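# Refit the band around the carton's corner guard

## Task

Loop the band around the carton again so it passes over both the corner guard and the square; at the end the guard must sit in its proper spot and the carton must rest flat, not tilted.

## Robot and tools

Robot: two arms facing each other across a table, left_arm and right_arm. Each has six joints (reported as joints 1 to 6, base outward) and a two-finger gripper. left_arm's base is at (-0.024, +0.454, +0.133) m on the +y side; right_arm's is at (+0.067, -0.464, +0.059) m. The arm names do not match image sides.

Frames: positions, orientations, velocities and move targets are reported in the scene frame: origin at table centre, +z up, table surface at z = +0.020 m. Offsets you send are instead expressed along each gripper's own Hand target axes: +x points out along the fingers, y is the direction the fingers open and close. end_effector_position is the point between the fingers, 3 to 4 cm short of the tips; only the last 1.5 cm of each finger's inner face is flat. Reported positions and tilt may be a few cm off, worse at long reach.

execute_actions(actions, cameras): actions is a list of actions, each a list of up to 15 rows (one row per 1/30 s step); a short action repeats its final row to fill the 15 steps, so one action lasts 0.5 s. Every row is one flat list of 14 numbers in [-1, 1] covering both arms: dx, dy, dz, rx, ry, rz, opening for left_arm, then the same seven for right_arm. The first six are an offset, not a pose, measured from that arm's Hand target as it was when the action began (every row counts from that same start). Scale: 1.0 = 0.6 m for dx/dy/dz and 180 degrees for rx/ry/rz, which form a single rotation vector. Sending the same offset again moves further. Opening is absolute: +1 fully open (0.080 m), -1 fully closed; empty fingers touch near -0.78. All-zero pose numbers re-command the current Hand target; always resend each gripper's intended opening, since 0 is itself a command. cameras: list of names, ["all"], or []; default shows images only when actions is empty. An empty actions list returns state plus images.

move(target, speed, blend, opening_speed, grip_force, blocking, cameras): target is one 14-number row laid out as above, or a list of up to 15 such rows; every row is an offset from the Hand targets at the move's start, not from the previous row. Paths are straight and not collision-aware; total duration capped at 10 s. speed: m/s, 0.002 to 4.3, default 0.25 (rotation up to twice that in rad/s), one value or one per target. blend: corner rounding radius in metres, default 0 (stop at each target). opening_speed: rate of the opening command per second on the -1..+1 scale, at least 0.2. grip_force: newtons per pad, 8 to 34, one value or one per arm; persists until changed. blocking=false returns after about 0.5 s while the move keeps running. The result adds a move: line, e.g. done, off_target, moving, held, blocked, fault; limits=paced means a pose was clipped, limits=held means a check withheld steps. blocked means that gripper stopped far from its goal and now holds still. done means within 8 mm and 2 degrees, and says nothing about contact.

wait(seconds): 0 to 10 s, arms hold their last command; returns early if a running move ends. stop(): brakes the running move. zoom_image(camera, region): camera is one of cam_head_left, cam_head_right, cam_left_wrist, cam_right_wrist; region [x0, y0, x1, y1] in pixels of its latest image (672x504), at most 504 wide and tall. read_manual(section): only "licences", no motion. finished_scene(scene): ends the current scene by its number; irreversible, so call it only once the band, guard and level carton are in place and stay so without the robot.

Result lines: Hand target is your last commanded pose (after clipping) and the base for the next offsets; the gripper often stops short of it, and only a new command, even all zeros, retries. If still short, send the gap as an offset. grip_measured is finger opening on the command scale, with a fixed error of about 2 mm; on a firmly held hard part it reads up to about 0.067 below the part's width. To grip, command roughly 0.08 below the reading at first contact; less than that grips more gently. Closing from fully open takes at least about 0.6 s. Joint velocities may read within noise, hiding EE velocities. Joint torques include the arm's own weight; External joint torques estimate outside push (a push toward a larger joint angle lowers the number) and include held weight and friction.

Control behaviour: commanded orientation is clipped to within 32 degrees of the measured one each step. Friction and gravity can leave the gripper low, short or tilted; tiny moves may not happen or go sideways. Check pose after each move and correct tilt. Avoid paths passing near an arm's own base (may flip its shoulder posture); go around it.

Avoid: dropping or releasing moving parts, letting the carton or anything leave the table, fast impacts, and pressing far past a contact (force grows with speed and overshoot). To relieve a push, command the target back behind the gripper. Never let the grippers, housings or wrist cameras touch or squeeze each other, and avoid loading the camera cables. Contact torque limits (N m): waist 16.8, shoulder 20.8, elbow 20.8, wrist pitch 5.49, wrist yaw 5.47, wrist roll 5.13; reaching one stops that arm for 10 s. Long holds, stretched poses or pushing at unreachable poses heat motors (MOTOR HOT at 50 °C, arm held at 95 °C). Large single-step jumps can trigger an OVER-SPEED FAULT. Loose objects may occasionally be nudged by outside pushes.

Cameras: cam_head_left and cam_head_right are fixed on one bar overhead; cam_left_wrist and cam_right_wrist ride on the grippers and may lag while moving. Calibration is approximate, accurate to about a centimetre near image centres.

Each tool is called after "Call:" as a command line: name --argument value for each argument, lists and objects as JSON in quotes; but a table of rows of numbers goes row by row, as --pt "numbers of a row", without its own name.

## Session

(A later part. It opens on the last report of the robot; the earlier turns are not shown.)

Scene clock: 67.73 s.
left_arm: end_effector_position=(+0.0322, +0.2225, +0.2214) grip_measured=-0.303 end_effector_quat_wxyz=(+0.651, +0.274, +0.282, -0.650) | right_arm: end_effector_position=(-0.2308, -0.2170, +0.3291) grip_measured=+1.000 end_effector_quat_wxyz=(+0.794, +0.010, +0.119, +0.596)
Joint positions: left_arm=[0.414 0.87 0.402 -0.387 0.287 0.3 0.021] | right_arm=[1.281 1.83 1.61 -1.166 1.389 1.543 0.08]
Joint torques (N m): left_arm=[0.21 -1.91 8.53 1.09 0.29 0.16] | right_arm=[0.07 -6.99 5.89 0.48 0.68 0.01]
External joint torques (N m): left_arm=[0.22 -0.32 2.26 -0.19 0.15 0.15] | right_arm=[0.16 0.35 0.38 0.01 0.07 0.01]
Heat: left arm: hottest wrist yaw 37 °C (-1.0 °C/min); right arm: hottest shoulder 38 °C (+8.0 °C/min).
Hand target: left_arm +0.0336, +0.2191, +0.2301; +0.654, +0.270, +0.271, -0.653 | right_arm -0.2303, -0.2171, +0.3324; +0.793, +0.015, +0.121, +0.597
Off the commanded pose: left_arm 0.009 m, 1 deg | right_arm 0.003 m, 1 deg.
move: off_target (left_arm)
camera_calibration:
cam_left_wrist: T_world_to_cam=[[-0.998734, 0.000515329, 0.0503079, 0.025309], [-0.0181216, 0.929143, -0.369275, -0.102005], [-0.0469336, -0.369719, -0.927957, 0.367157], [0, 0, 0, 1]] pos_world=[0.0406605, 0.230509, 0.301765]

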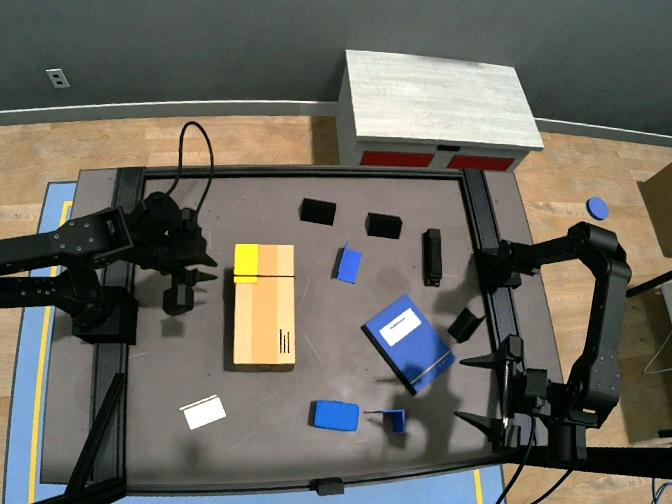

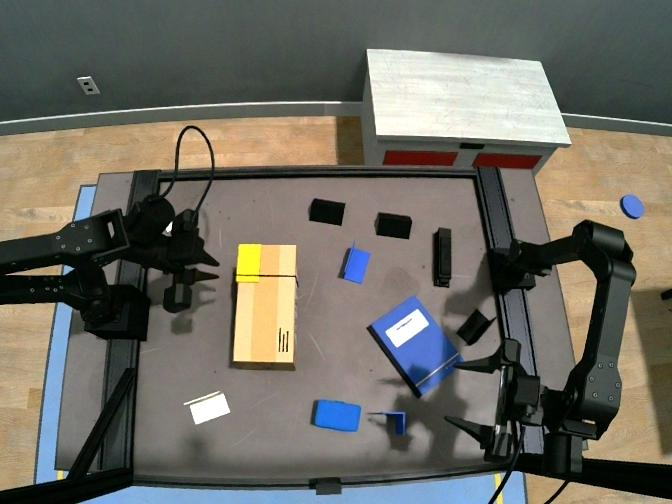

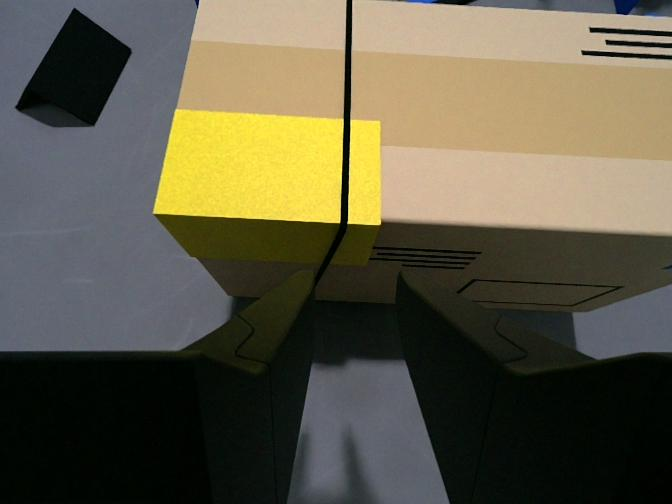

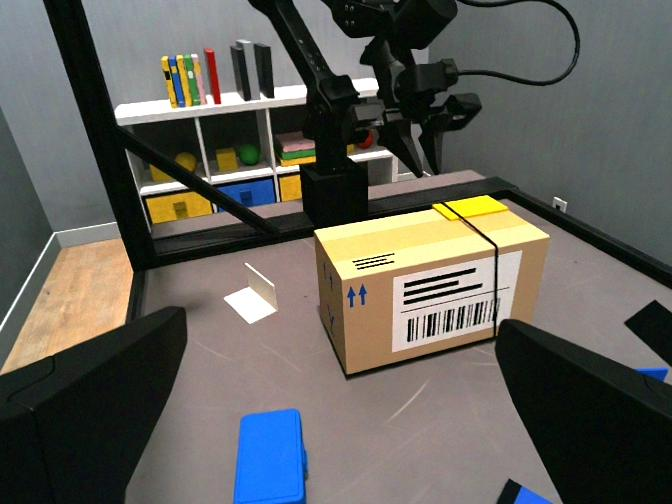

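Call:
move --pt "0.06 -0.002 -0.02 0 0 0 -0.3 0 0 0 0 0 0 1" --pt "0.083 -0.002 -0.025 0 0 0 -0.3 0 0 0 0 0 0 1" --pt "0.083 -0.002 -0.025 0 0 0 -1 0 0 0 0 0 0 1" --cameras '["all"]' --speed 0.05 --opening_speed 0.8

Call:
zoom_image --camera "cam_left_wrist" --region '[280, 210, 430, 330]'

Call:
zoom_image --camera "cam_right_wrist" --region '[400, 140, 530, 260]'

Scene clock: 74.67 s.
left_arm: end_effector_position=(+0.0322, +0.1944, +0.1855) grip_measured=-0.771 end_effector_quat_wxyz=(+0.653, +0.270, +0.270, -0.654) | right_arm: end_effector_position=(-0.2308, -0.2170, +0.3291) grip_measured=+1.000 end_effector_quat_wxyz=(+0.794, +0.010, +0.119, +0.596)
Joint positions: left_arm=[0.349 1.105 0.318 -0.028 0.248 0.256 0] | right_arm=[1.281 1.83 1.61 -1.166 1.389 1.543 0.08]
Joint torques (N m): left_arm=[-0.03 -1.18 5.6 1.67 0.01 -0.09] | right_arm=[0.04 -7.05 5.73 0.48 0.72 0.01]
External joint torques (N m): left_arm=[-0.03 1.3 -0.16 0.34 -0.11 -0.09] | right_arm=[0.09 0.32 0.21 0.02 0.1 0.01]
Heat: left arm: hottest wrist yaw 37 °C (-1.0 °C/min); right arm: hottest shoulder 38 °C (+6.0 °C/min).
Hand target: left_arm +0.0323, +0.1945, +0.1841; +0.654, +0.270, +0.271, -0.653 | right_arm -0.2303, -0.2171, +0.3324; +0.793, +0.015, +0.121, +0.597
Off the commanded pose: left_arm 0.001 m, 0 deg | right_arm 0.003 m, 1 deg.
move: done
camera_calibration:
cam_left_wrist: T_world_to_cam=[[-0.999174, 0.00932952, 0.0395552, 0.0273938], [-0.00695924, 0.919641, -0.392699, -0.0833493], [-0.0400403, -0.39265, -0.918816, 0.325984], [0, 0, 0, 1]] pos_world=[0.0398436, 0.204393, 0.265704]

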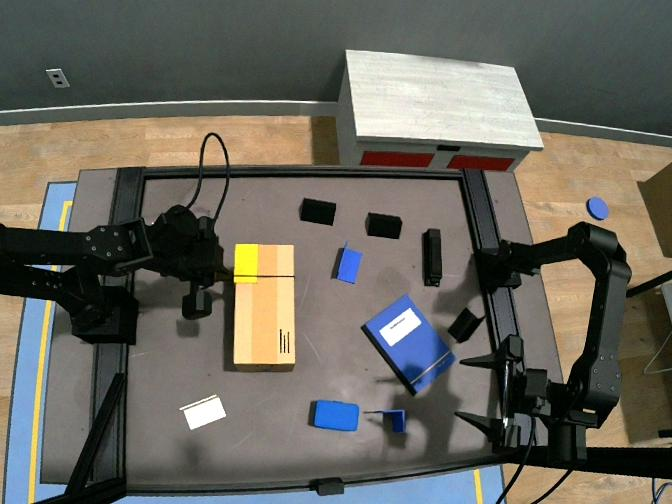

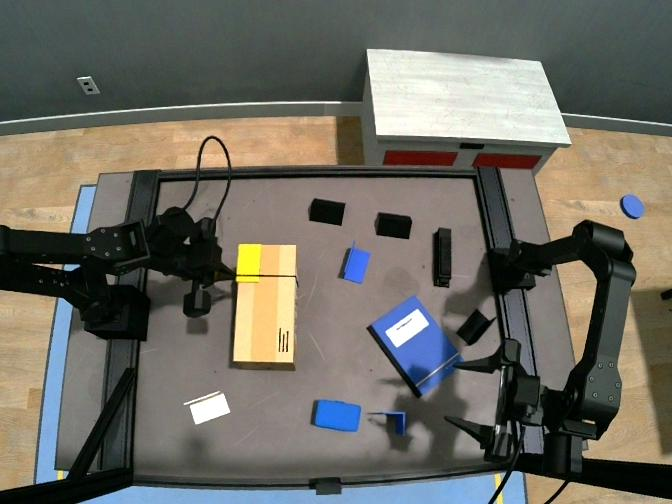

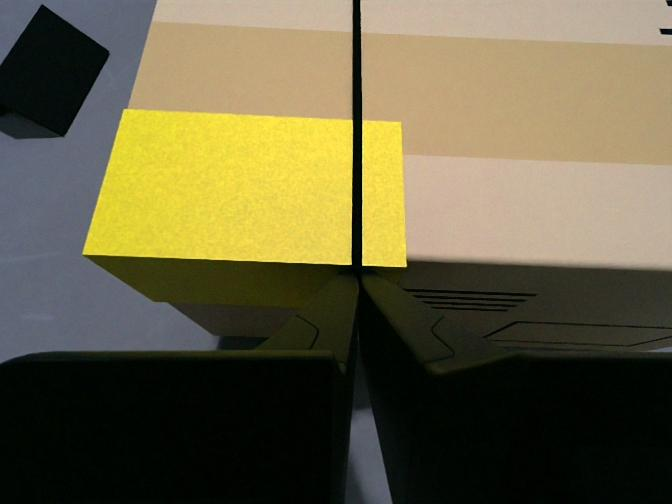

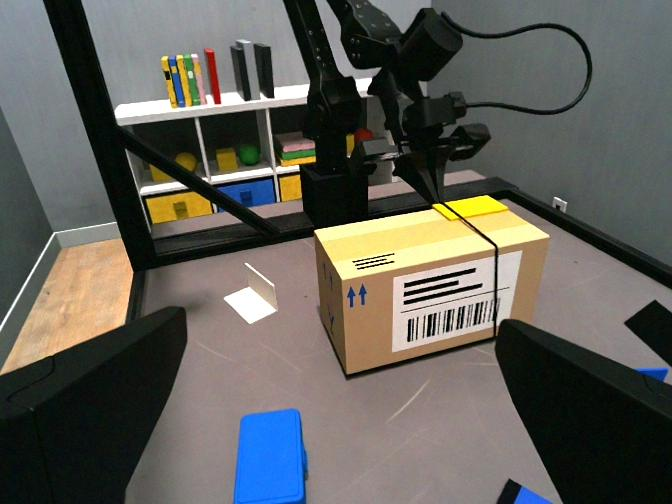

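Scaled by 3.360 from the camera's 672x504 image, which has a finer 960x720 frame.

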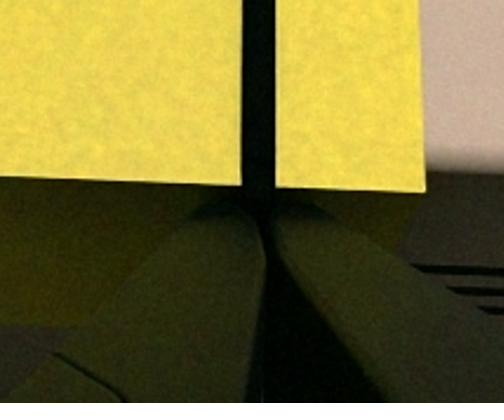

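Scaled by 3.877 from the camera's 672x504 image, which has a finer 960x720 frame.

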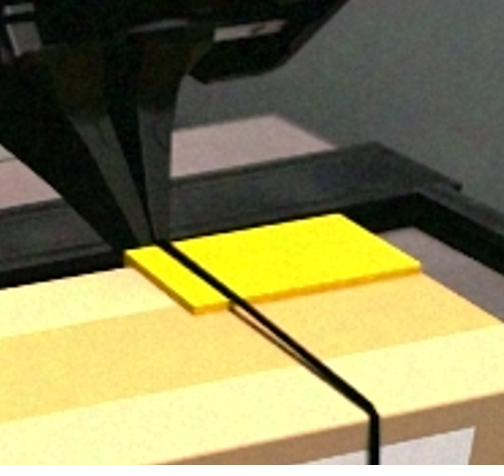

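Call:
move --pt "0 0 0 0 0 0 -0.5 0 0 0 0 0 0 1" --pt "-0.025 0 0.0113 0 0 0 -0.5 0 0 0 0 0 0 1" --pt "0.003 0 0.0113 0 0 0 -0.5 0 0 0 0 0 0 1" --pt "0.006 0 0.0113 0 0 0 -1 0 0 0 0 0 0 1" --cameras '["cam_left_wrist","cam_right_wrist"]' --speed 0.04 --opening_speed 0.8

Call:
zoom_image --camera "cam_left_wrist" --region '[280, 210, 430, 330]'

Call:
move --target '[-0.024,0,0.008,0,0,0,-1,0,0,0,0,0,0,1]' --cameras '["cam_left_wrist","cam_right_wrist"]' --speed 0.03

Call:
zoom_image --camera "cam_right_wrist" --region '[400, 140, 530, 260]'

Scene clock: 79.77 s.
left_arm: end_effector_position=(+0.0311, +0.1920, +0.1830) grip_measured=-0.770 end_effector_quat_wxyz=(+0.650, +0.273, +0.279, -0.652) | right_arm: end_effector_position=(-0.2308, -0.2170, +0.3291) grip_measured=+1.000 end_effector_quat_wxyz=(+0.794, +0.010, +0.119, +0.596)
Joint positions: left_arm=[0.338 1.134 0.332 -0.031 0.24 0.245 0] | right_arm=[1.281 1.83 1.61 -1.166 1.389 1.543 0.08]
Joint torques (N m): left_arm=[-0.32 -1.21 6.91 2.48 -0.09 -0.13] | right_arm=[0.08 -7 5.89 0.51 0.69 0.02]
External joint torques (N m): left_arm=[-0.31 1.42 1.17 1.15 -0.21 -0.13] | right_arm=[0.08 0.34 0.38 0.04 0.08 0.03]
Heat: left arm: hottest wrist yaw 37 °C (-1.0 °C/min); right arm: hottest shoulder 38 °C (+5.0 °C/min).
Hand target: left_arm +0.0324, +0.1871, +0.1865; +0.654, +0.270, +0.271, -0.653 | right_arm -0.2303, -0.2171, +0.3324; +0.793, +0.015, +0.121, +0.597
Off the commanded pose: left_arm 0.006 m, 1 deg | right_arm 0.003 m, 1 deg.
move: done
camera_calibration:
cam_left_wrist: T_world_to_cam=[[-0.998826, 0.00679999, 0.0479535, 0.0253322], [-0.0117238, 0.926705, -0.375606, -0.0864967], [-0.0469928, -0.375728, -0.925538, 0.320844], [0, 0, 0, 1]] pos_world=[0.0393657, 0.200535, 0.263249]
Images, in order (width x height): cam_left_wrist 672x504, cam_right_wrist 672x504.

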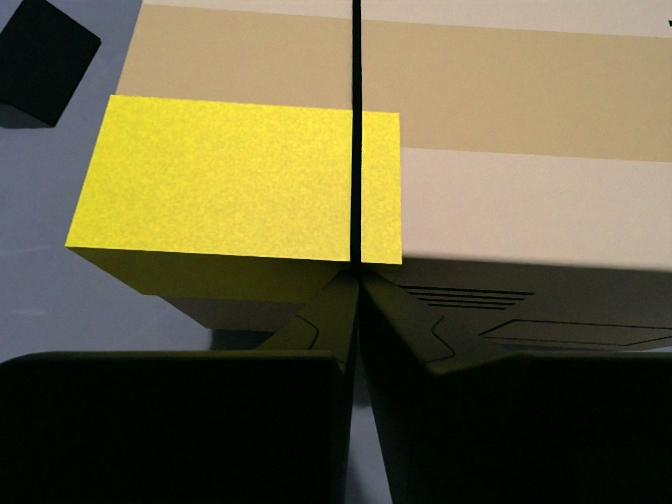

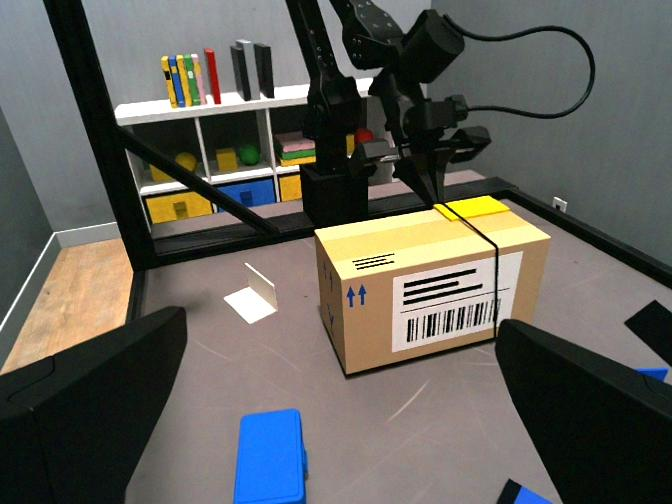

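Scaled by 3.360 from the camera's 672x504 image, which has a finer 960x720 frame.

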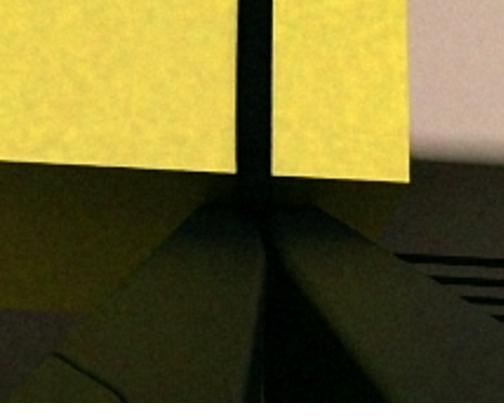

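Scene clock: 80.73 s.
left_arm: end_effector_position=(+0.0305, +0.1993, +0.1896) grip_measured=-0.771 end_effector_quat_wxyz=(+0.650, +0.276, +0.285, -0.649) | right_arm: end_effector_position=(-0.2308, -0.2170, +0.3291) grip_measured=+1.000 end_effector_quat_wxyz=(+0.794, +0.010, +0.119, +0.596)
Joint positions: left_arm=[0.345 1.073 0.344 -0.119 0.24 0.247 0] | right_arm=[1.281 1.83 1.61 -1.166 1.389 1.543 0.08]
Joint torques (N m): left_arm=[0.24 -3.14 8.15 1.1 0.26 0.15] | right_arm=[-0.12 -7.02 5.85 0.49 0.67 0.02]
External joint torques (N m): left_arm=[0.25 -0.76 2.3 -0.2 0.14 0.15] | right_arm=[-0.12 0.35 0.32 0.02 0.06 0.03]
Heat: left arm: hottest wrist yaw 37 °C (-1.0 °C/min); right arm: hottest shoulder 38 °C (+5.0 °C/min).
Hand target: left_arm +0.0324, +0.1940, +0.2000; +0.654, +0.270, +0.271, -0.653 | right_arm -0.2303, -0.2171, +0.3324; +0.793, +0.015, +0.121, +0.597
Off the commanded pose: left_arm 0.012 m, 2 deg | right_arm 0.003 m, 1 deg.
move: off_target (left_arm)
camera_calibration:
cam_left_wrist: T_world_to_cam=[[-0.998697, 0.000221584, 0.0510353, 0.0250827], [-0.0183271, 0.931732, -0.362685, -0.0940017], [-0.0476315, -0.363148, -0.930513, 0.328264], [0, 0, 0, 1]] pos_world=[0.0389629, 0.206787, 0.270081]
Images, in order (width x height): cam_left_wrist 672x504, cam_right_wrist 672x504.

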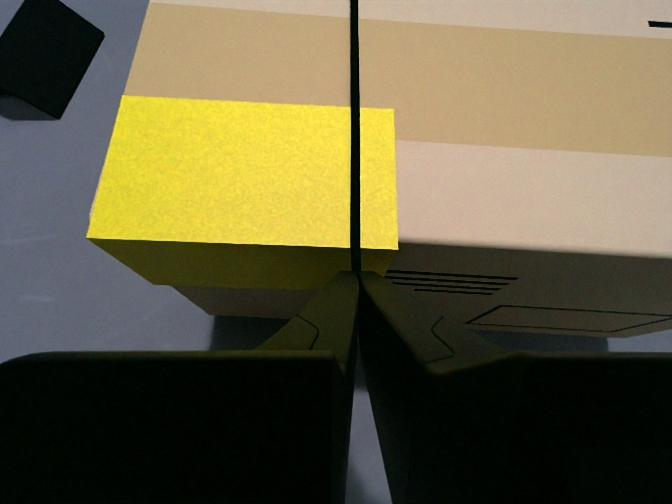

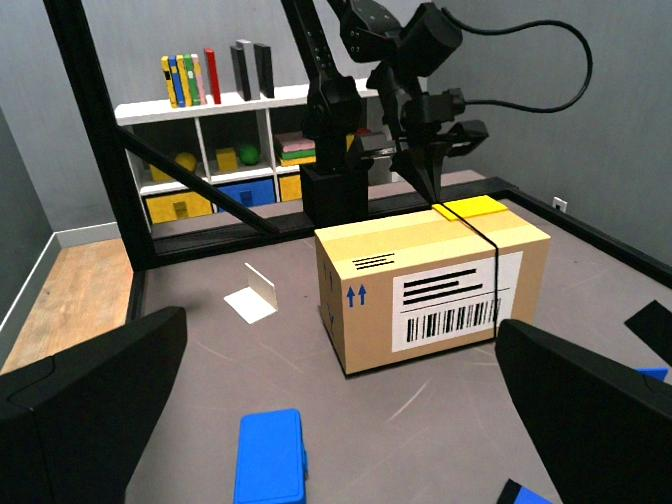

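Scaled by 3.877 from the camera's 672x504 image, which has a finer 960x720 frame.

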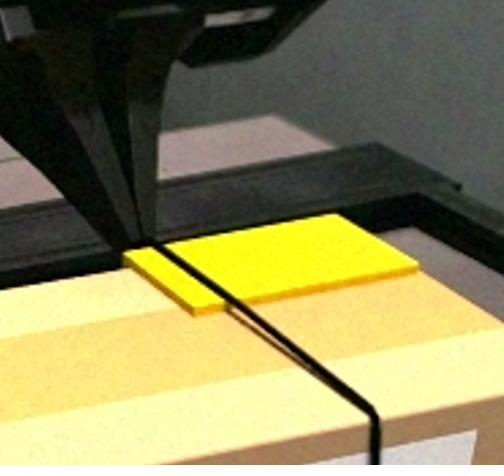

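Call:
move --target '[-0.015,0,0.02,0,0,0,-1,0,0,0,0,0,0,1]' --cameras '["cam_left_wrist","cam_right_wrist"]' --speed 0.03

Call:
zoom_image --camera "cam_right_wrist" --region '[400, 140, 530, 260]'

Scene clock: 82.13 s.
left_arm: end_effector_position=(+0.0308, +0.1986, +0.2015) grip_measured=-0.772 end_effector_quat_wxyz=(+0.648, +0.278, +0.289, -0.648) | right_arm: end_effector_position=(-0.2308, -0.2170, +0.3291) grip_measured=+1.000 end_effector_quat_wxyz=(+0.794, +0.010, +0.119, +0.596)
Joint positions: left_arm=[0.345 1.048 0.392 -0.2 0.24 0.247 0] | right_arm=[1.281 1.83 1.61 -1.166 1.389 1.543 0.08]
Joint torques (N m): left_arm=[-0.25 -3.5 9.04 1.18 0.17 0.04] | right_arm=[0.11 -6.97 5.71 0.48 0.69 0.02]
External joint torques (N m): left_arm=[-0.26 -1.14 3.03 -0.11 0.05 0.03] | right_arm=[0.12 0.3 0.26 0.03 0.08 0.02]
Heat: left arm: hottest wrist yaw 37 °C (-1.0 °C/min); right arm: hottest shoulder 39 °C (+6.1 °C/min).
Hand target: left_arm +0.0324, +0.1918, +0.2149; +0.654, +0.270, +0.271, -0.653 | right_arm -0.2303, -0.2171, +0.3324; +0.793, +0.015, +0.121, +0.597
Off the commanded pose: left_arm 0.015 m, 2 deg | right_arm 0.003 m, 1 deg.
move: off_target (left_arm)
camera_calibration:
cam_left_wrist: T_world_to_cam=[[-0.998534, -0.000244537, 0.0541349, 0.0241991], [-0.0194508, 0.934833, -0.354553, -0.0913182], [-0.0505204, -0.355086, -0.933467, 0.338188], [0, 0, 0, 1]] pos_world=[0.0394728, 0.205459, 0.282001]
Images, in order (width x height): cam_left_wrist 672x504, cam_right_wrist 672x504.

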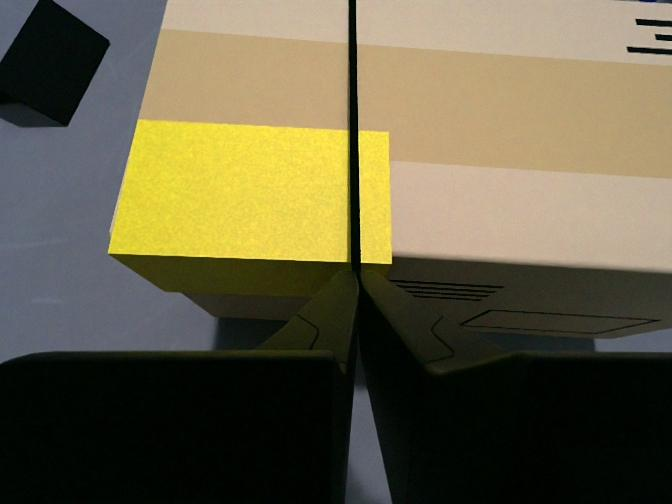

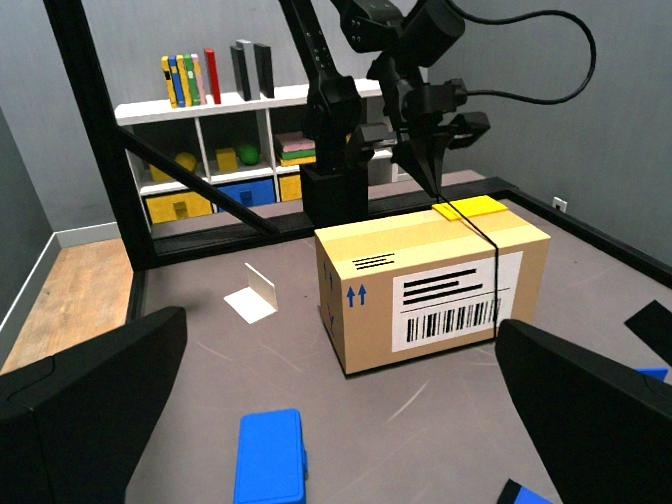

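Scaled by 3.877 from the camera's 672x504 image, which has a finer 960x720 frame.

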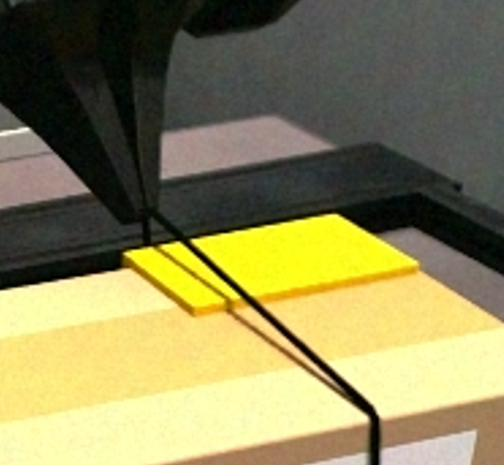

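Call:
move --target '[0,0.063,0,0,0,0,-1,0,0,0,0,0,0,1]' --cameras '["all"]' --speed 0.03

Call:
zoom_image --camera "cam_right_wrist" --region '[280, 120, 560, 380]'

Call:
zoom_image --camera "cam_head_right" --region '[210, 220, 310, 380]'

Scene clock: 84.57 s.
left_arm: end_effector_position=(+0.0680, +0.1959, +0.2094) grip_measured=-0.774 end_effector_quat_wxyz=(+0.652, +0.272, +0.279, -0.650) | right_arm: end_effector_position=(-0.2308, -0.2170, +0.3291) grip_measured=+1.000 end_effector_quat_wxyz=(+0.794, +0.010, +0.119, +0.596)
Joint positions: left_arm=[0.537 1.127 0.456 -0.206 0.368 0.397 0] | right_arm=[1.281 1.83 1.61 -1.166 1.389 1.543 0.08]
Joint torques (N m): left_arm=[0.1 -1.78 7.91 1.3 0.35 0.14] | right_arm=[0.17 -7.02 5.8 0.49 0.68 0.03]
External joint torques (N m): left_arm=[0.12 0.99 2.04 0.07 0.17 0.14] | right_arm=[0.12 0.24 0.32 0.02 0.07 0.04]
Heat: left arm: hottest wrist yaw 37 °C (-1.0 °C/min); right arm: hottest shoulder 39 °C (+5.0 °C/min).
Hand target: left_arm +0.0702, +0.1919, +0.2148; +0.654, +0.270, +0.271, -0.653 | right_arm -0.2303, -0.2171, +0.3324; +0.793, +0.015, +0.121, +0.597
Off the commanded pose: left_arm 0.007 m, 1 deg | right_arm 0.003 m, 1 deg.
move: done
camera_calibration:
cam_left_wrist: T_world_to_cam=[[-0.998841, 0.000723334, 0.0481293, 0.0619716], [-0.0175037, 0.925976, -0.377176, -0.07887], [-0.0448395, -0.377581, -0.92489, 0.348665], [0, 0, 0, 1]] pos_world=[0.0761531, 0.204636, 0.289746]

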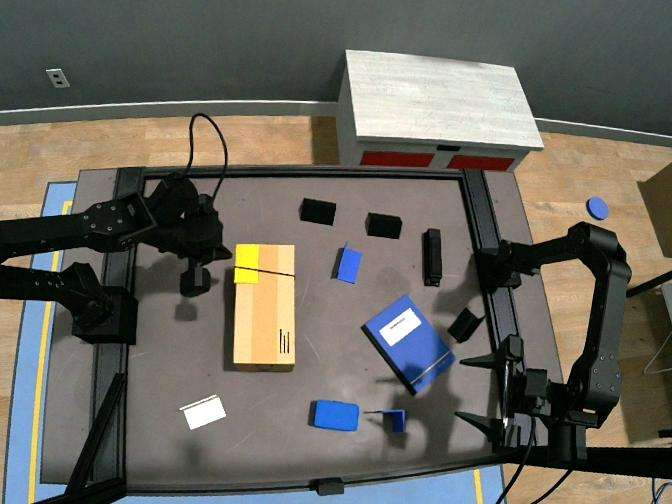

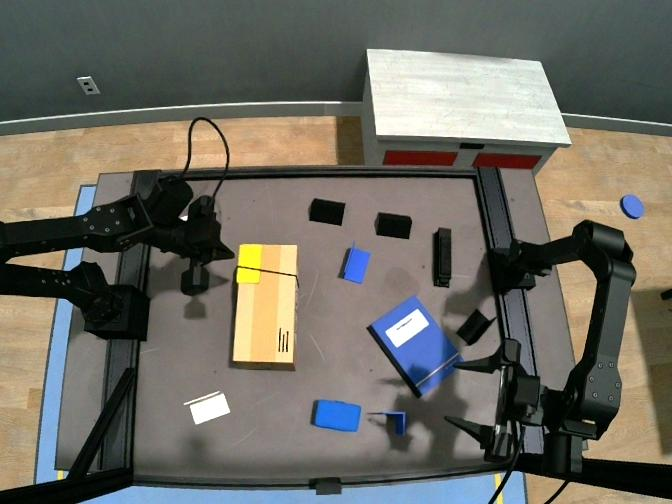

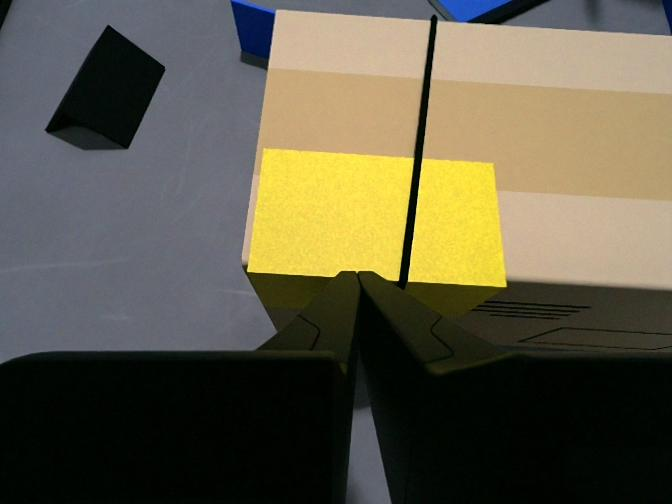

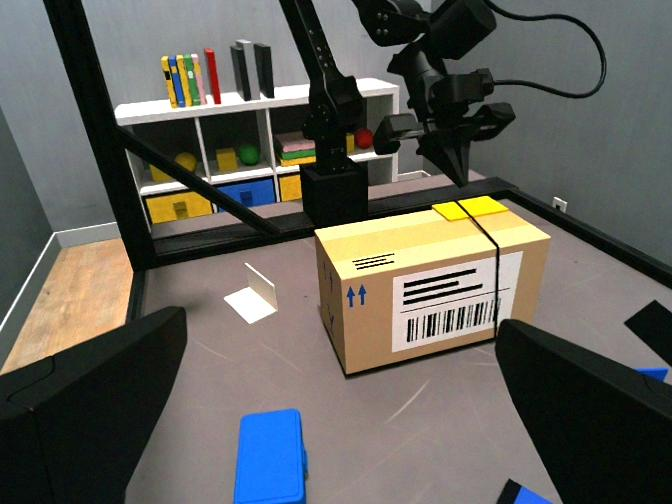

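Scaled by 1.800 from the camera's 672x504 image, which has a finer 960x720 frame.

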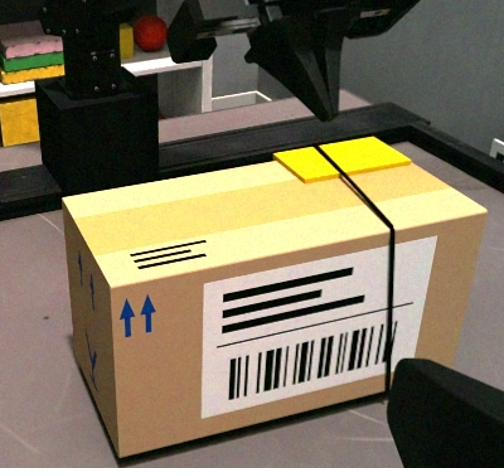

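Scaled by 3.150 from the camera's 672x504 image, which has a finer 960x720 frame.

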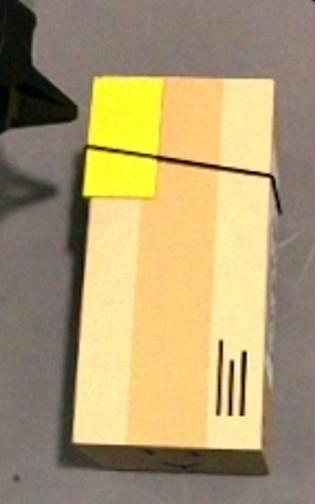

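Call:
move --target '[-0.1,0,0.03,0,0,0,-0.7,0.4352,-0.3455,-0.0207,-0.0923,0.1998,0.0594,-0.4]' --cameras '["all"]' --speed 0.2

Call:
zoom_image --camera "cam_left_wrist" --region '[100, 0, 500, 330]'

Scene clock: 90.30 s.
left_arm: end_effector_position=(+0.0686, +0.2240, +0.2612) grip_measured=-0.703 end_effector_quat_wxyz=(+0.650, +0.272, +0.284, -0.650) | right_arm: end_effector_position=(+0.0316, -0.0340, +0.2345) grip_measured=-0.398 end_effector_quat_wxyz=(+0.654, -0.275, +0.275, +0.648)
Joint positions: left_arm=[0.635 0.945 0.599 -0.574 0.43 0.479 0.003] | right_arm=[0.122 1.611 1.233 -0.425 0.085 0.083 0.017]
Joint torques (N m): left_arm=[0.26 -2.32 8.55 0.98 0.37 0.15] | right_arm=[0.04 -5.36 8.1 1.22 -0.18 -0.09]
External joint torques (N m): left_arm=[0.29 -0.3 2.3 -0.2 0.15 0.14] | right_arm=[0.04 1.22 1.81 -0.11 -0.23 -0.09]
Heat: left arm: hottest wrist yaw 37 °C (-1.0 °C/min); right arm: hottest shoulder 39 °C (+4.0 °C/min).
Hand target: left_arm +0.0702, +0.2216, +0.2700; +0.654, +0.270, +0.271, -0.653 | right_arm +0.0303, -0.0302, +0.2400; +0.654, -0.271, +0.271, +0.653
Off the commanded pose: left_arm 0.009 m, 2 deg | right_arm 0.007 m, 1 deg.
move: off_target (left_arm)
camera_calibration:
cam_left_wrist: T_world_to_cam=[[-0.998462, 0.000607341, 0.0554339, 0.058188], [-0.0199661, 0.928896, -0.369803, -0.087787], [-0.0517169, -0.370341, -0.927455, 0.406658], [0, 0, 0, 1]] pos_world=[0.0773768, 0.232111, 0.341467]
cam_right_wrist: T_world_to_cam=[[0.992724, 0.0444526, 0.111906, -0.0567623], [0.089361, -0.89489, -0.437248, 0.103028], [0.0807067, 0.444067, -0.892352, 0.297982], [0, 0, 0, 1]] pos_world=[0.0230934, -0.0376017, 0.317306]

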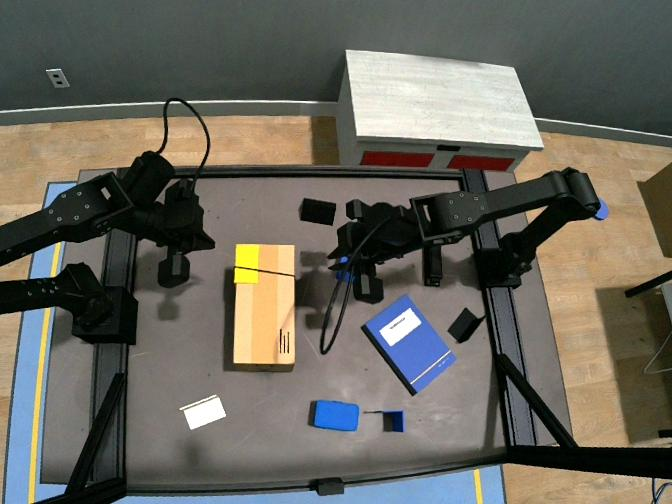

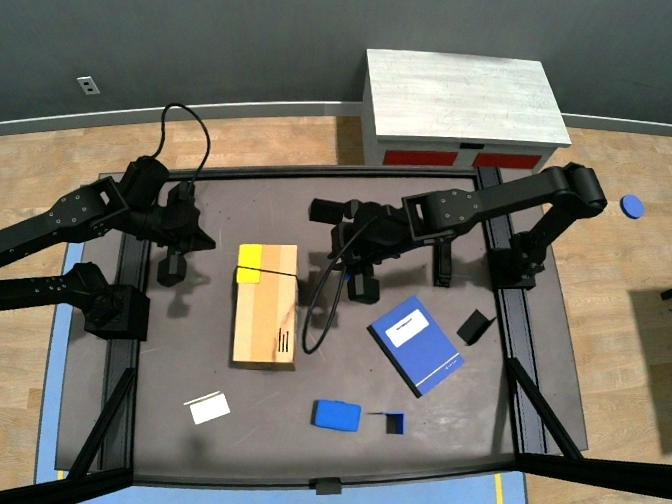

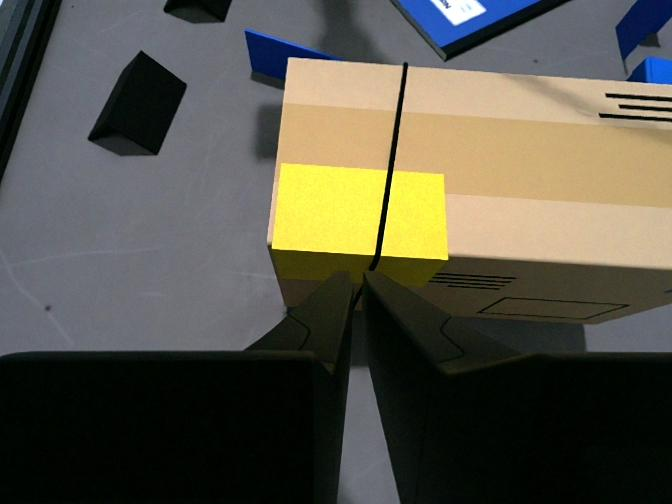

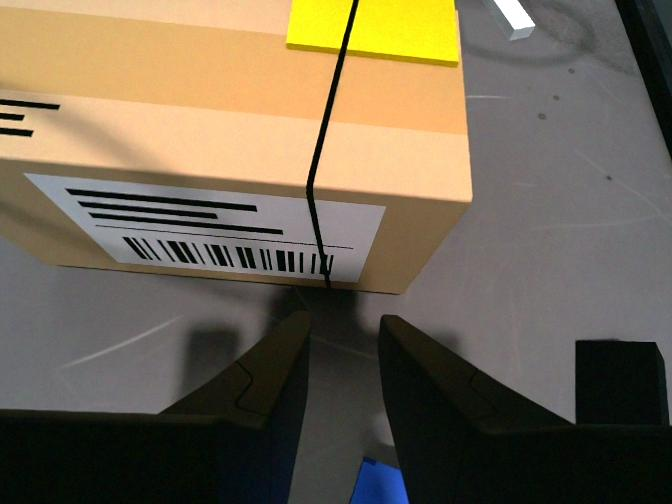

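Scaled by 1.260 from the camera's 672x504 image, which has a finer 960x720 frame.

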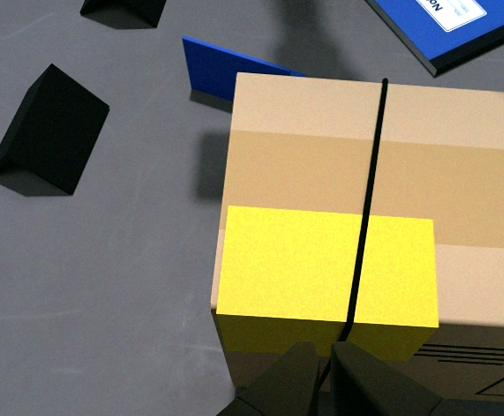

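Call:
move --target '[-0.05,0,0,0,0,0,-0.7,0.1558,0.0093,0.0215,0,0,0,-0.4]' --cameras '["cam_right_wrist","cam_head_left"]' --speed 0.12

Call:
zoom_image --camera "cam_right_wrist" --region '[200, 130, 450, 350]'

Scene clock: 92.80 s.
left_arm: end_effector_position=(+0.0690, +0.2445, +0.2828) grip_measured=-0.703 end_effector_quat_wxyz=(+0.650, +0.271, +0.284, -0.651) | right_arm: end_effector_position=(+0.0263, +0.0333, +0.1811) grip_measured=-0.398 end_effector_quat_wxyz=(+0.653, -0.280, +0.279, +0.647)
Joint positions: left_arm=[0.725 0.872 0.664 -0.746 0.485 0.559 0.003] | right_arm=[0.117 1.911 1.384 -0.289 0.08 0.079 0.017]
Joint torques (N m): left_arm=[0.12 -1.82 8.58 0.91 0.41 0.13] | right_arm=[-0.01 -4.75 9.05 2.99 -0.17 -0.1]
External joint torques (N m): left_arm=[0.13 -0.24 2.33 -0.23 0.16 0.13] | right_arm=[0.07 3.93 2.79 1.63 -0.22 -0.1]
Heat: left arm: hottest wrist yaw 37 °C (-1.0 °C/min); right arm: hottest shoulder 38 °C (+3.0 °C/min).
Hand target: left_arm +0.0702, +0.2429, +0.2912; +0.654, +0.270, +0.271, -0.653 | right_arm +0.0247, +0.0450, +0.1831; +0.653, -0.271, +0.271, +0.653
Off the commanded pose: left_arm 0.009 m, 2 deg | right_arm 0.012 m, 2 deg.
move: off_target (left_arm, right_arm)
camera_calibration:
cam_right_wrist: T_world_to_cam=[[0.992552, 0.0466585, 0.112536, -0.0486919], [0.090573, -0.900403, -0.425525, 0.13833], [0.0814735, 0.432548, -0.897922, 0.222243], [0, 0, 0, 1]] pos_world=[0.0176934, 0.0306937, 0.263899]
Images, in order (width x height): cam_head_left 672x504, cam_right_wrist 672x504.

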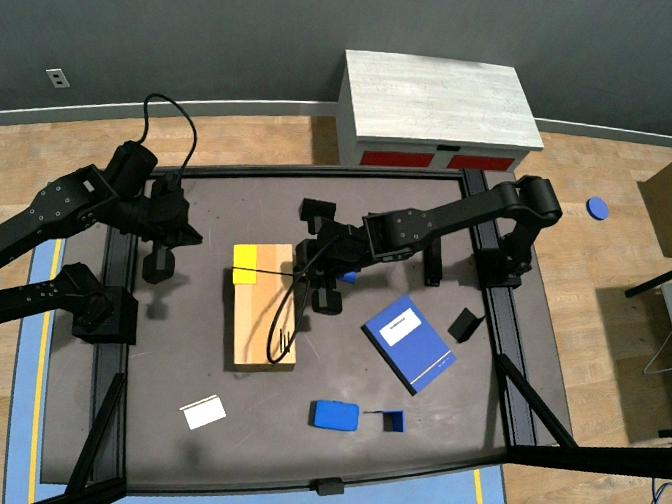

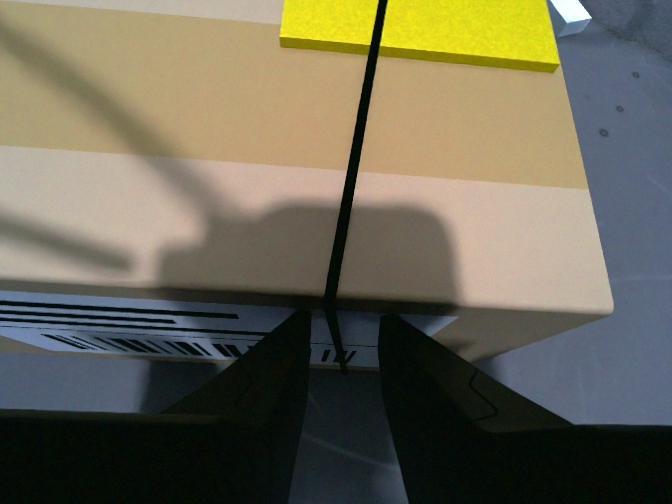

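Scaled by 2.016 from the camera's 672x504 image, which has a finer 960x720 frame.

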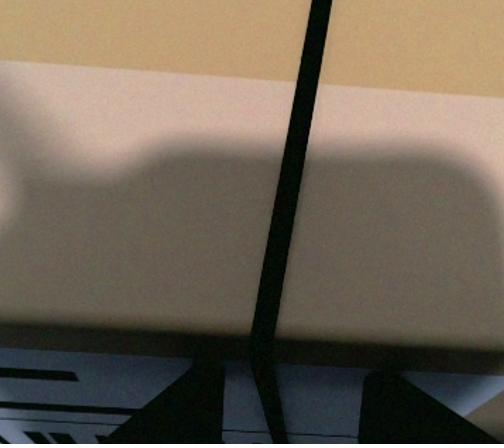

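Call:
move --pt "0 0 0 0 0 0 -0.7 -0.0094 0 -0.0094 0 0 0 -0.4" --pt "0 0 0 0 0 0 -0.7 -0.0094 -0.043 -0.0094 0 0 0 -0.4" --cameras '["cam_right_wrist"]' --speed 0.03

Scene clock: 95.50 s.
left_arm: end_effector_position=(+0.0689, +0.2446, +0.2828) grip_measured=-0.703 end_effector_quat_wxyz=(+0.650, +0.271, +0.284, -0.651) | right_arm: end_effector_position=(+0.0317, +0.0328, +0.1818) grip_measured=-0.398 end_effector_quat_wxyz=(+0.636, -0.277, +0.276, +0.666)
Joint positions: left_arm=[0.725 0.872 0.664 -0.746 0.485 0.559 0.003] | right_arm=[0.085 1.9 1.367 -0.269 0.013 0.035 0.017]
Joint torques (N m): left_arm=[0.26 -1.83 8.57 0.93 0.43 0.14] | right_arm=[-2.76 -7.14 5.88 2.71 0.57 -0.15]
External joint torques (N m): left_arm=[0.25 -0.24 2.31 -0.22 0.18 0.13] | right_arm=[-2.88 1.38 -0.32 1.36 0.58 -0.15]
Heat: left arm: hottest wrist yaw 37 °C (-1.0 °C/min); right arm: hottest shoulder 38 °C (+3.0 °C/min).
Hand target: left_arm +0.0702, +0.2429, +0.2912; +0.654, +0.270, +0.271, -0.653 | right_arm +0.0505, +0.0370, +0.1831; +0.653, -0.271, +0.271, +0.653
Off the commanded pose: left_arm 0.009 m, 2 deg | right_arm 0.019 m, 3 deg.
move: off_target (left_arm, right_arm)
camera_calibration:
cam_right_wrist: T_world_to_cam=[[0.991297, 0.0925896, 0.0935797, -0.0522155], [0.124388, -0.891521, -0.435567, 0.138199], [0.0430993, 0.443416, -0.895279, 0.22307], [0, 0, 0, 1]] pos_world=[0.0249566, 0.0291291, 0.264791]
Images, in order (width x height): cam_right_wrist 672x504.

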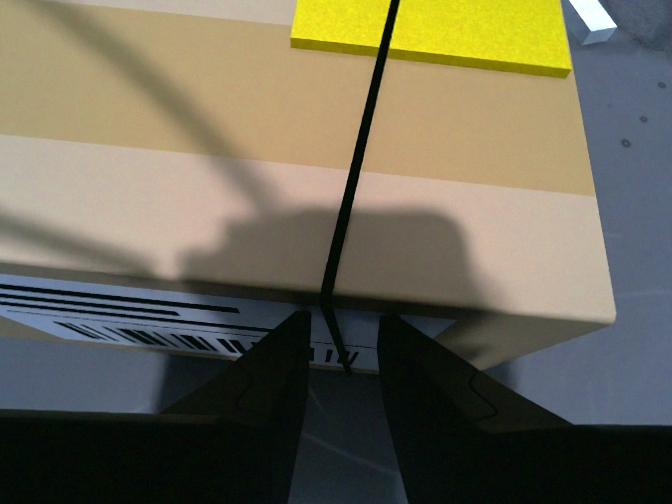

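Call:
move --pt "0 0 0 0 0 0 -0.7 -0.03 0.044 0 0 0 0 -0.4" --cameras '["cam_right_wrist"]' --speed 0.04

Scene clock: 97.43 s.
left_arm: end_effector_position=(+0.0689, +0.2446, +0.2828) grip_measured=-0.703 end_effector_quat_wxyz=(+0.650, +0.271, +0.284, -0.651) | right_arm: end_effector_position=(+0.0239, +0.0267, +0.1909) grip_measured=-0.398 end_effector_quat_wxyz=(+0.650, -0.275, +0.272, +0.653)
Joint positions: left_arm=[0.725 0.872 0.664 -0.746 0.485 0.559 0.003] | right_arm=[0.121 1.87 1.359 -0.287 0.074 0.073 0.017]
Joint torques (N m): left_arm=[0.16 -1.97 8.72 0.88 0.42 0.16] | right_arm=[0.14 -8.98 5.22 1.23 0.17 0.22]
External joint torques (N m): left_arm=[0.15 -0.38 2.42 -0.28 0.17 0.15] | right_arm=[0.08 -0.61 -1.01 -0.12 0.13 0.21]
Heat: left arm: hottest wrist yaw 37 °C (-1.0 °C/min); right arm: hottest shoulder 38 °C (+3.0 °C/min).
Hand target: left_arm +0.0702, +0.2429, +0.2912; +0.654, +0.270, +0.271, -0.653 | right_arm +0.0241, +0.0242, +0.1958; +0.653, -0.271, +0.271, +0.653
Off the commanded pose: left_arm 0.009 m, 2 deg | right_arm 0.005 m, 1 deg.
move: off_target (left_arm)
camera_calibration:
cam_right_wrist: T_world_to_cam=[[0.992173, 0.057382, 0.110907, -0.0471163], [0.100871, -0.891836, -0.440969, 0.139288], [0.0736073, 0.448704, -0.890644, 0.232484], [0, 0, 0, 1]] pos_world=[0.0155848, 0.0226092, 0.273707]
Images, in order (width x height): cam_right_wrist 672x504.

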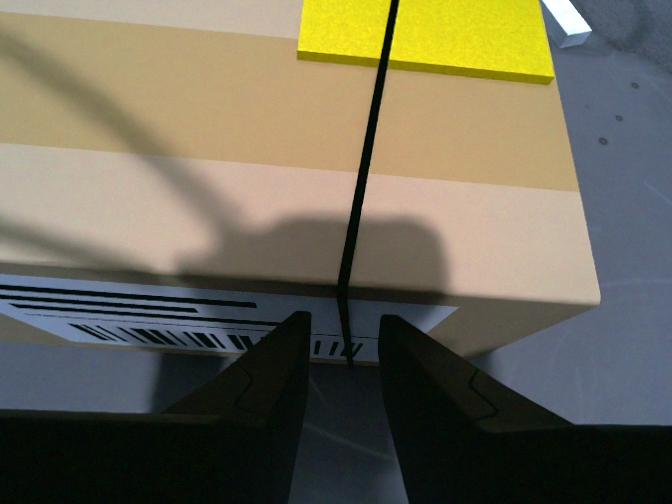

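Call:
move --pt "0 0 0 0 0 0 -0.7 0.0233 0.001 0.003 0 0 0 -0.4" --pt "0 0 0 0 0 0 -0.7 0.0243 0.001 0.003 0 0 0 -1" --cameras '["cam_right_wrist"]' --speed 0.04 --opening_speed 0.8

Call:
move --target '[0,0,0,0,0,0,-0.7,-0.035,0,0.012,0,0,0,-1]' --cameras '["cam_right_wrist"]' --speed 0.03

Scene clock: 100.13 s.
left_arm: end_effector_position=(+0.0689, +0.2446, +0.2828) grip_measured=-0.703 end_effector_quat_wxyz=(+0.650, +0.271, +0.284, -0.651) | right_arm: end_effector_position=(+0.0235, +0.0305, +0.1809) grip_measured=-0.775 end_effector_quat_wxyz=(+0.649, -0.279, +0.276, +0.652)
Joint positions: left_arm=[0.725 0.872 0.664 -0.746 0.485 0.559 0.003] | right_arm=[0.121 1.898 1.362 -0.273 0.074 0.073 0]
Joint torques (N m): left_arm=[0.23 -1.98 8.56 0.93 0.42 0.15] | right_arm=[0.11 -6.88 7.9 1.66 0.16 0.19]
External joint torques (N m): left_arm=[0.24 -0.44 2.35 -0.2 0.17 0.14] | right_arm=[0.18 1.56 1.78 0.34 0.12 0.18]
Heat: left arm: hottest wrist yaw 37 °C (-1.0 °C/min); right arm: hottest shoulder 39 °C (+3.0 °C/min).
Hand target: left_arm +0.0702, +0.2429, +0.2912; +0.654, +0.270, +0.271, -0.653 | right_arm +0.0235, +0.0357, +0.1865; +0.653, -0.271, +0.271, +0.653
Off the commanded pose: left_arm 0.009 m, 2 deg | right_arm 0.008 m, 1 deg.
move: off_target (left_arm)
camera_calibration:
cam_right_wrist: T_world_to_cam=[[0.992047, 0.0585911, 0.111402, -0.0459361], [0.101387, -0.896456, -0.431378, 0.136614], [0.0745923, 0.439242, -0.895267, 0.223009], [0, 0, 0, 1]] pos_world=[0.0150852, 0.027205, 0.263702]
Images, in order (width x height): cam_right_wrist 672x504.

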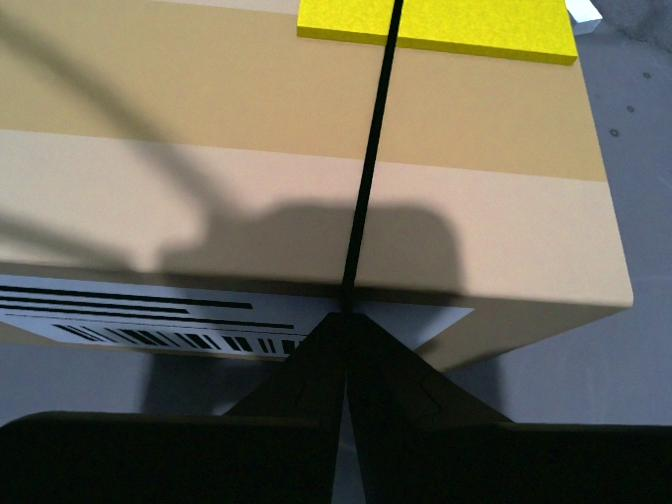

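Scene clock: 101.27 s.
left_arm: end_effector_position=(+0.0689, +0.2446, +0.2828) grip_measured=-0.703 end_effector_quat_wxyz=(+0.650, +0.271, +0.284, -0.651) | right_arm: end_effector_position=(+0.0244, +0.0229, +0.1918) grip_measured=-0.775 end_effector_quat_wxyz=(+0.648, -0.284, +0.280, +0.649)
Joint positions: left_arm=[0.725 0.872 0.664 -0.746 0.485 0.559 0.003] | right_arm=[0.121 1.866 1.373 -0.33 0.075 0.074 0]
Joint torques (N m): left_arm=[0.27 -1.87 8.61 0.91 0.41 0.16] | right_arm=[0.22 -9.03 7.9 1.18 0.17 0.2]
External joint torques (N m): left_arm=[0.27 -0.31 2.35 -0.24 0.16 0.16] | right_arm=[0.2 -0.74 1.7 -0.14 0.14 0.2]
Heat: left arm: hottest wrist yaw 37 °C (-1.0 °C/min); right arm: hottest shoulder 39 °C (+3.0 °C/min).
Hand target: left_arm +0.0702, +0.2429, +0.2912; +0.654, +0.270, +0.271, -0.653 | right_arm +0.0235, +0.0261, +0.2067; +0.653, -0.271, +0.271, +0.653
Off the commanded pose: left_arm 0.009 m, 2 deg | right_arm 0.015 m, 2 deg.
move: off_target (left_arm, right_arm)
camera_calibration:
cam_right_wrist: T_world_to_cam=[[0.991928, 0.0591604, 0.112155, -0.0478029], [0.101127, -0.902689, -0.41824, 0.132146], [0.0764976, 0.426206, -0.901386, 0.237483], [0, 0, 0, 1]] pos_world=[0.0158865, 0.0208985, 0.274694]
Images, in order (width x height): cam_right_wrist 672x504.

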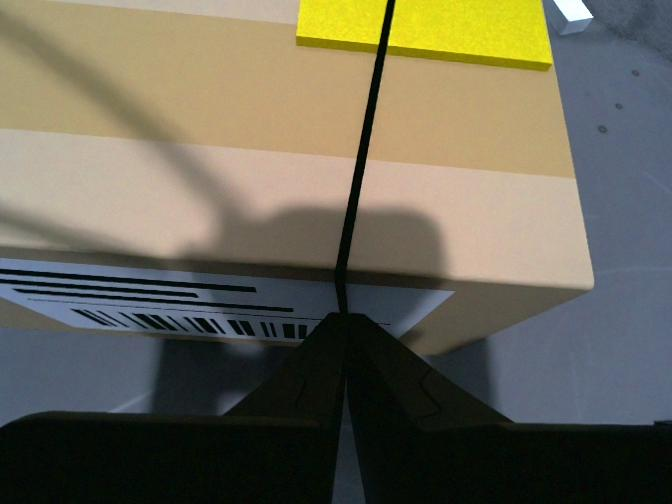

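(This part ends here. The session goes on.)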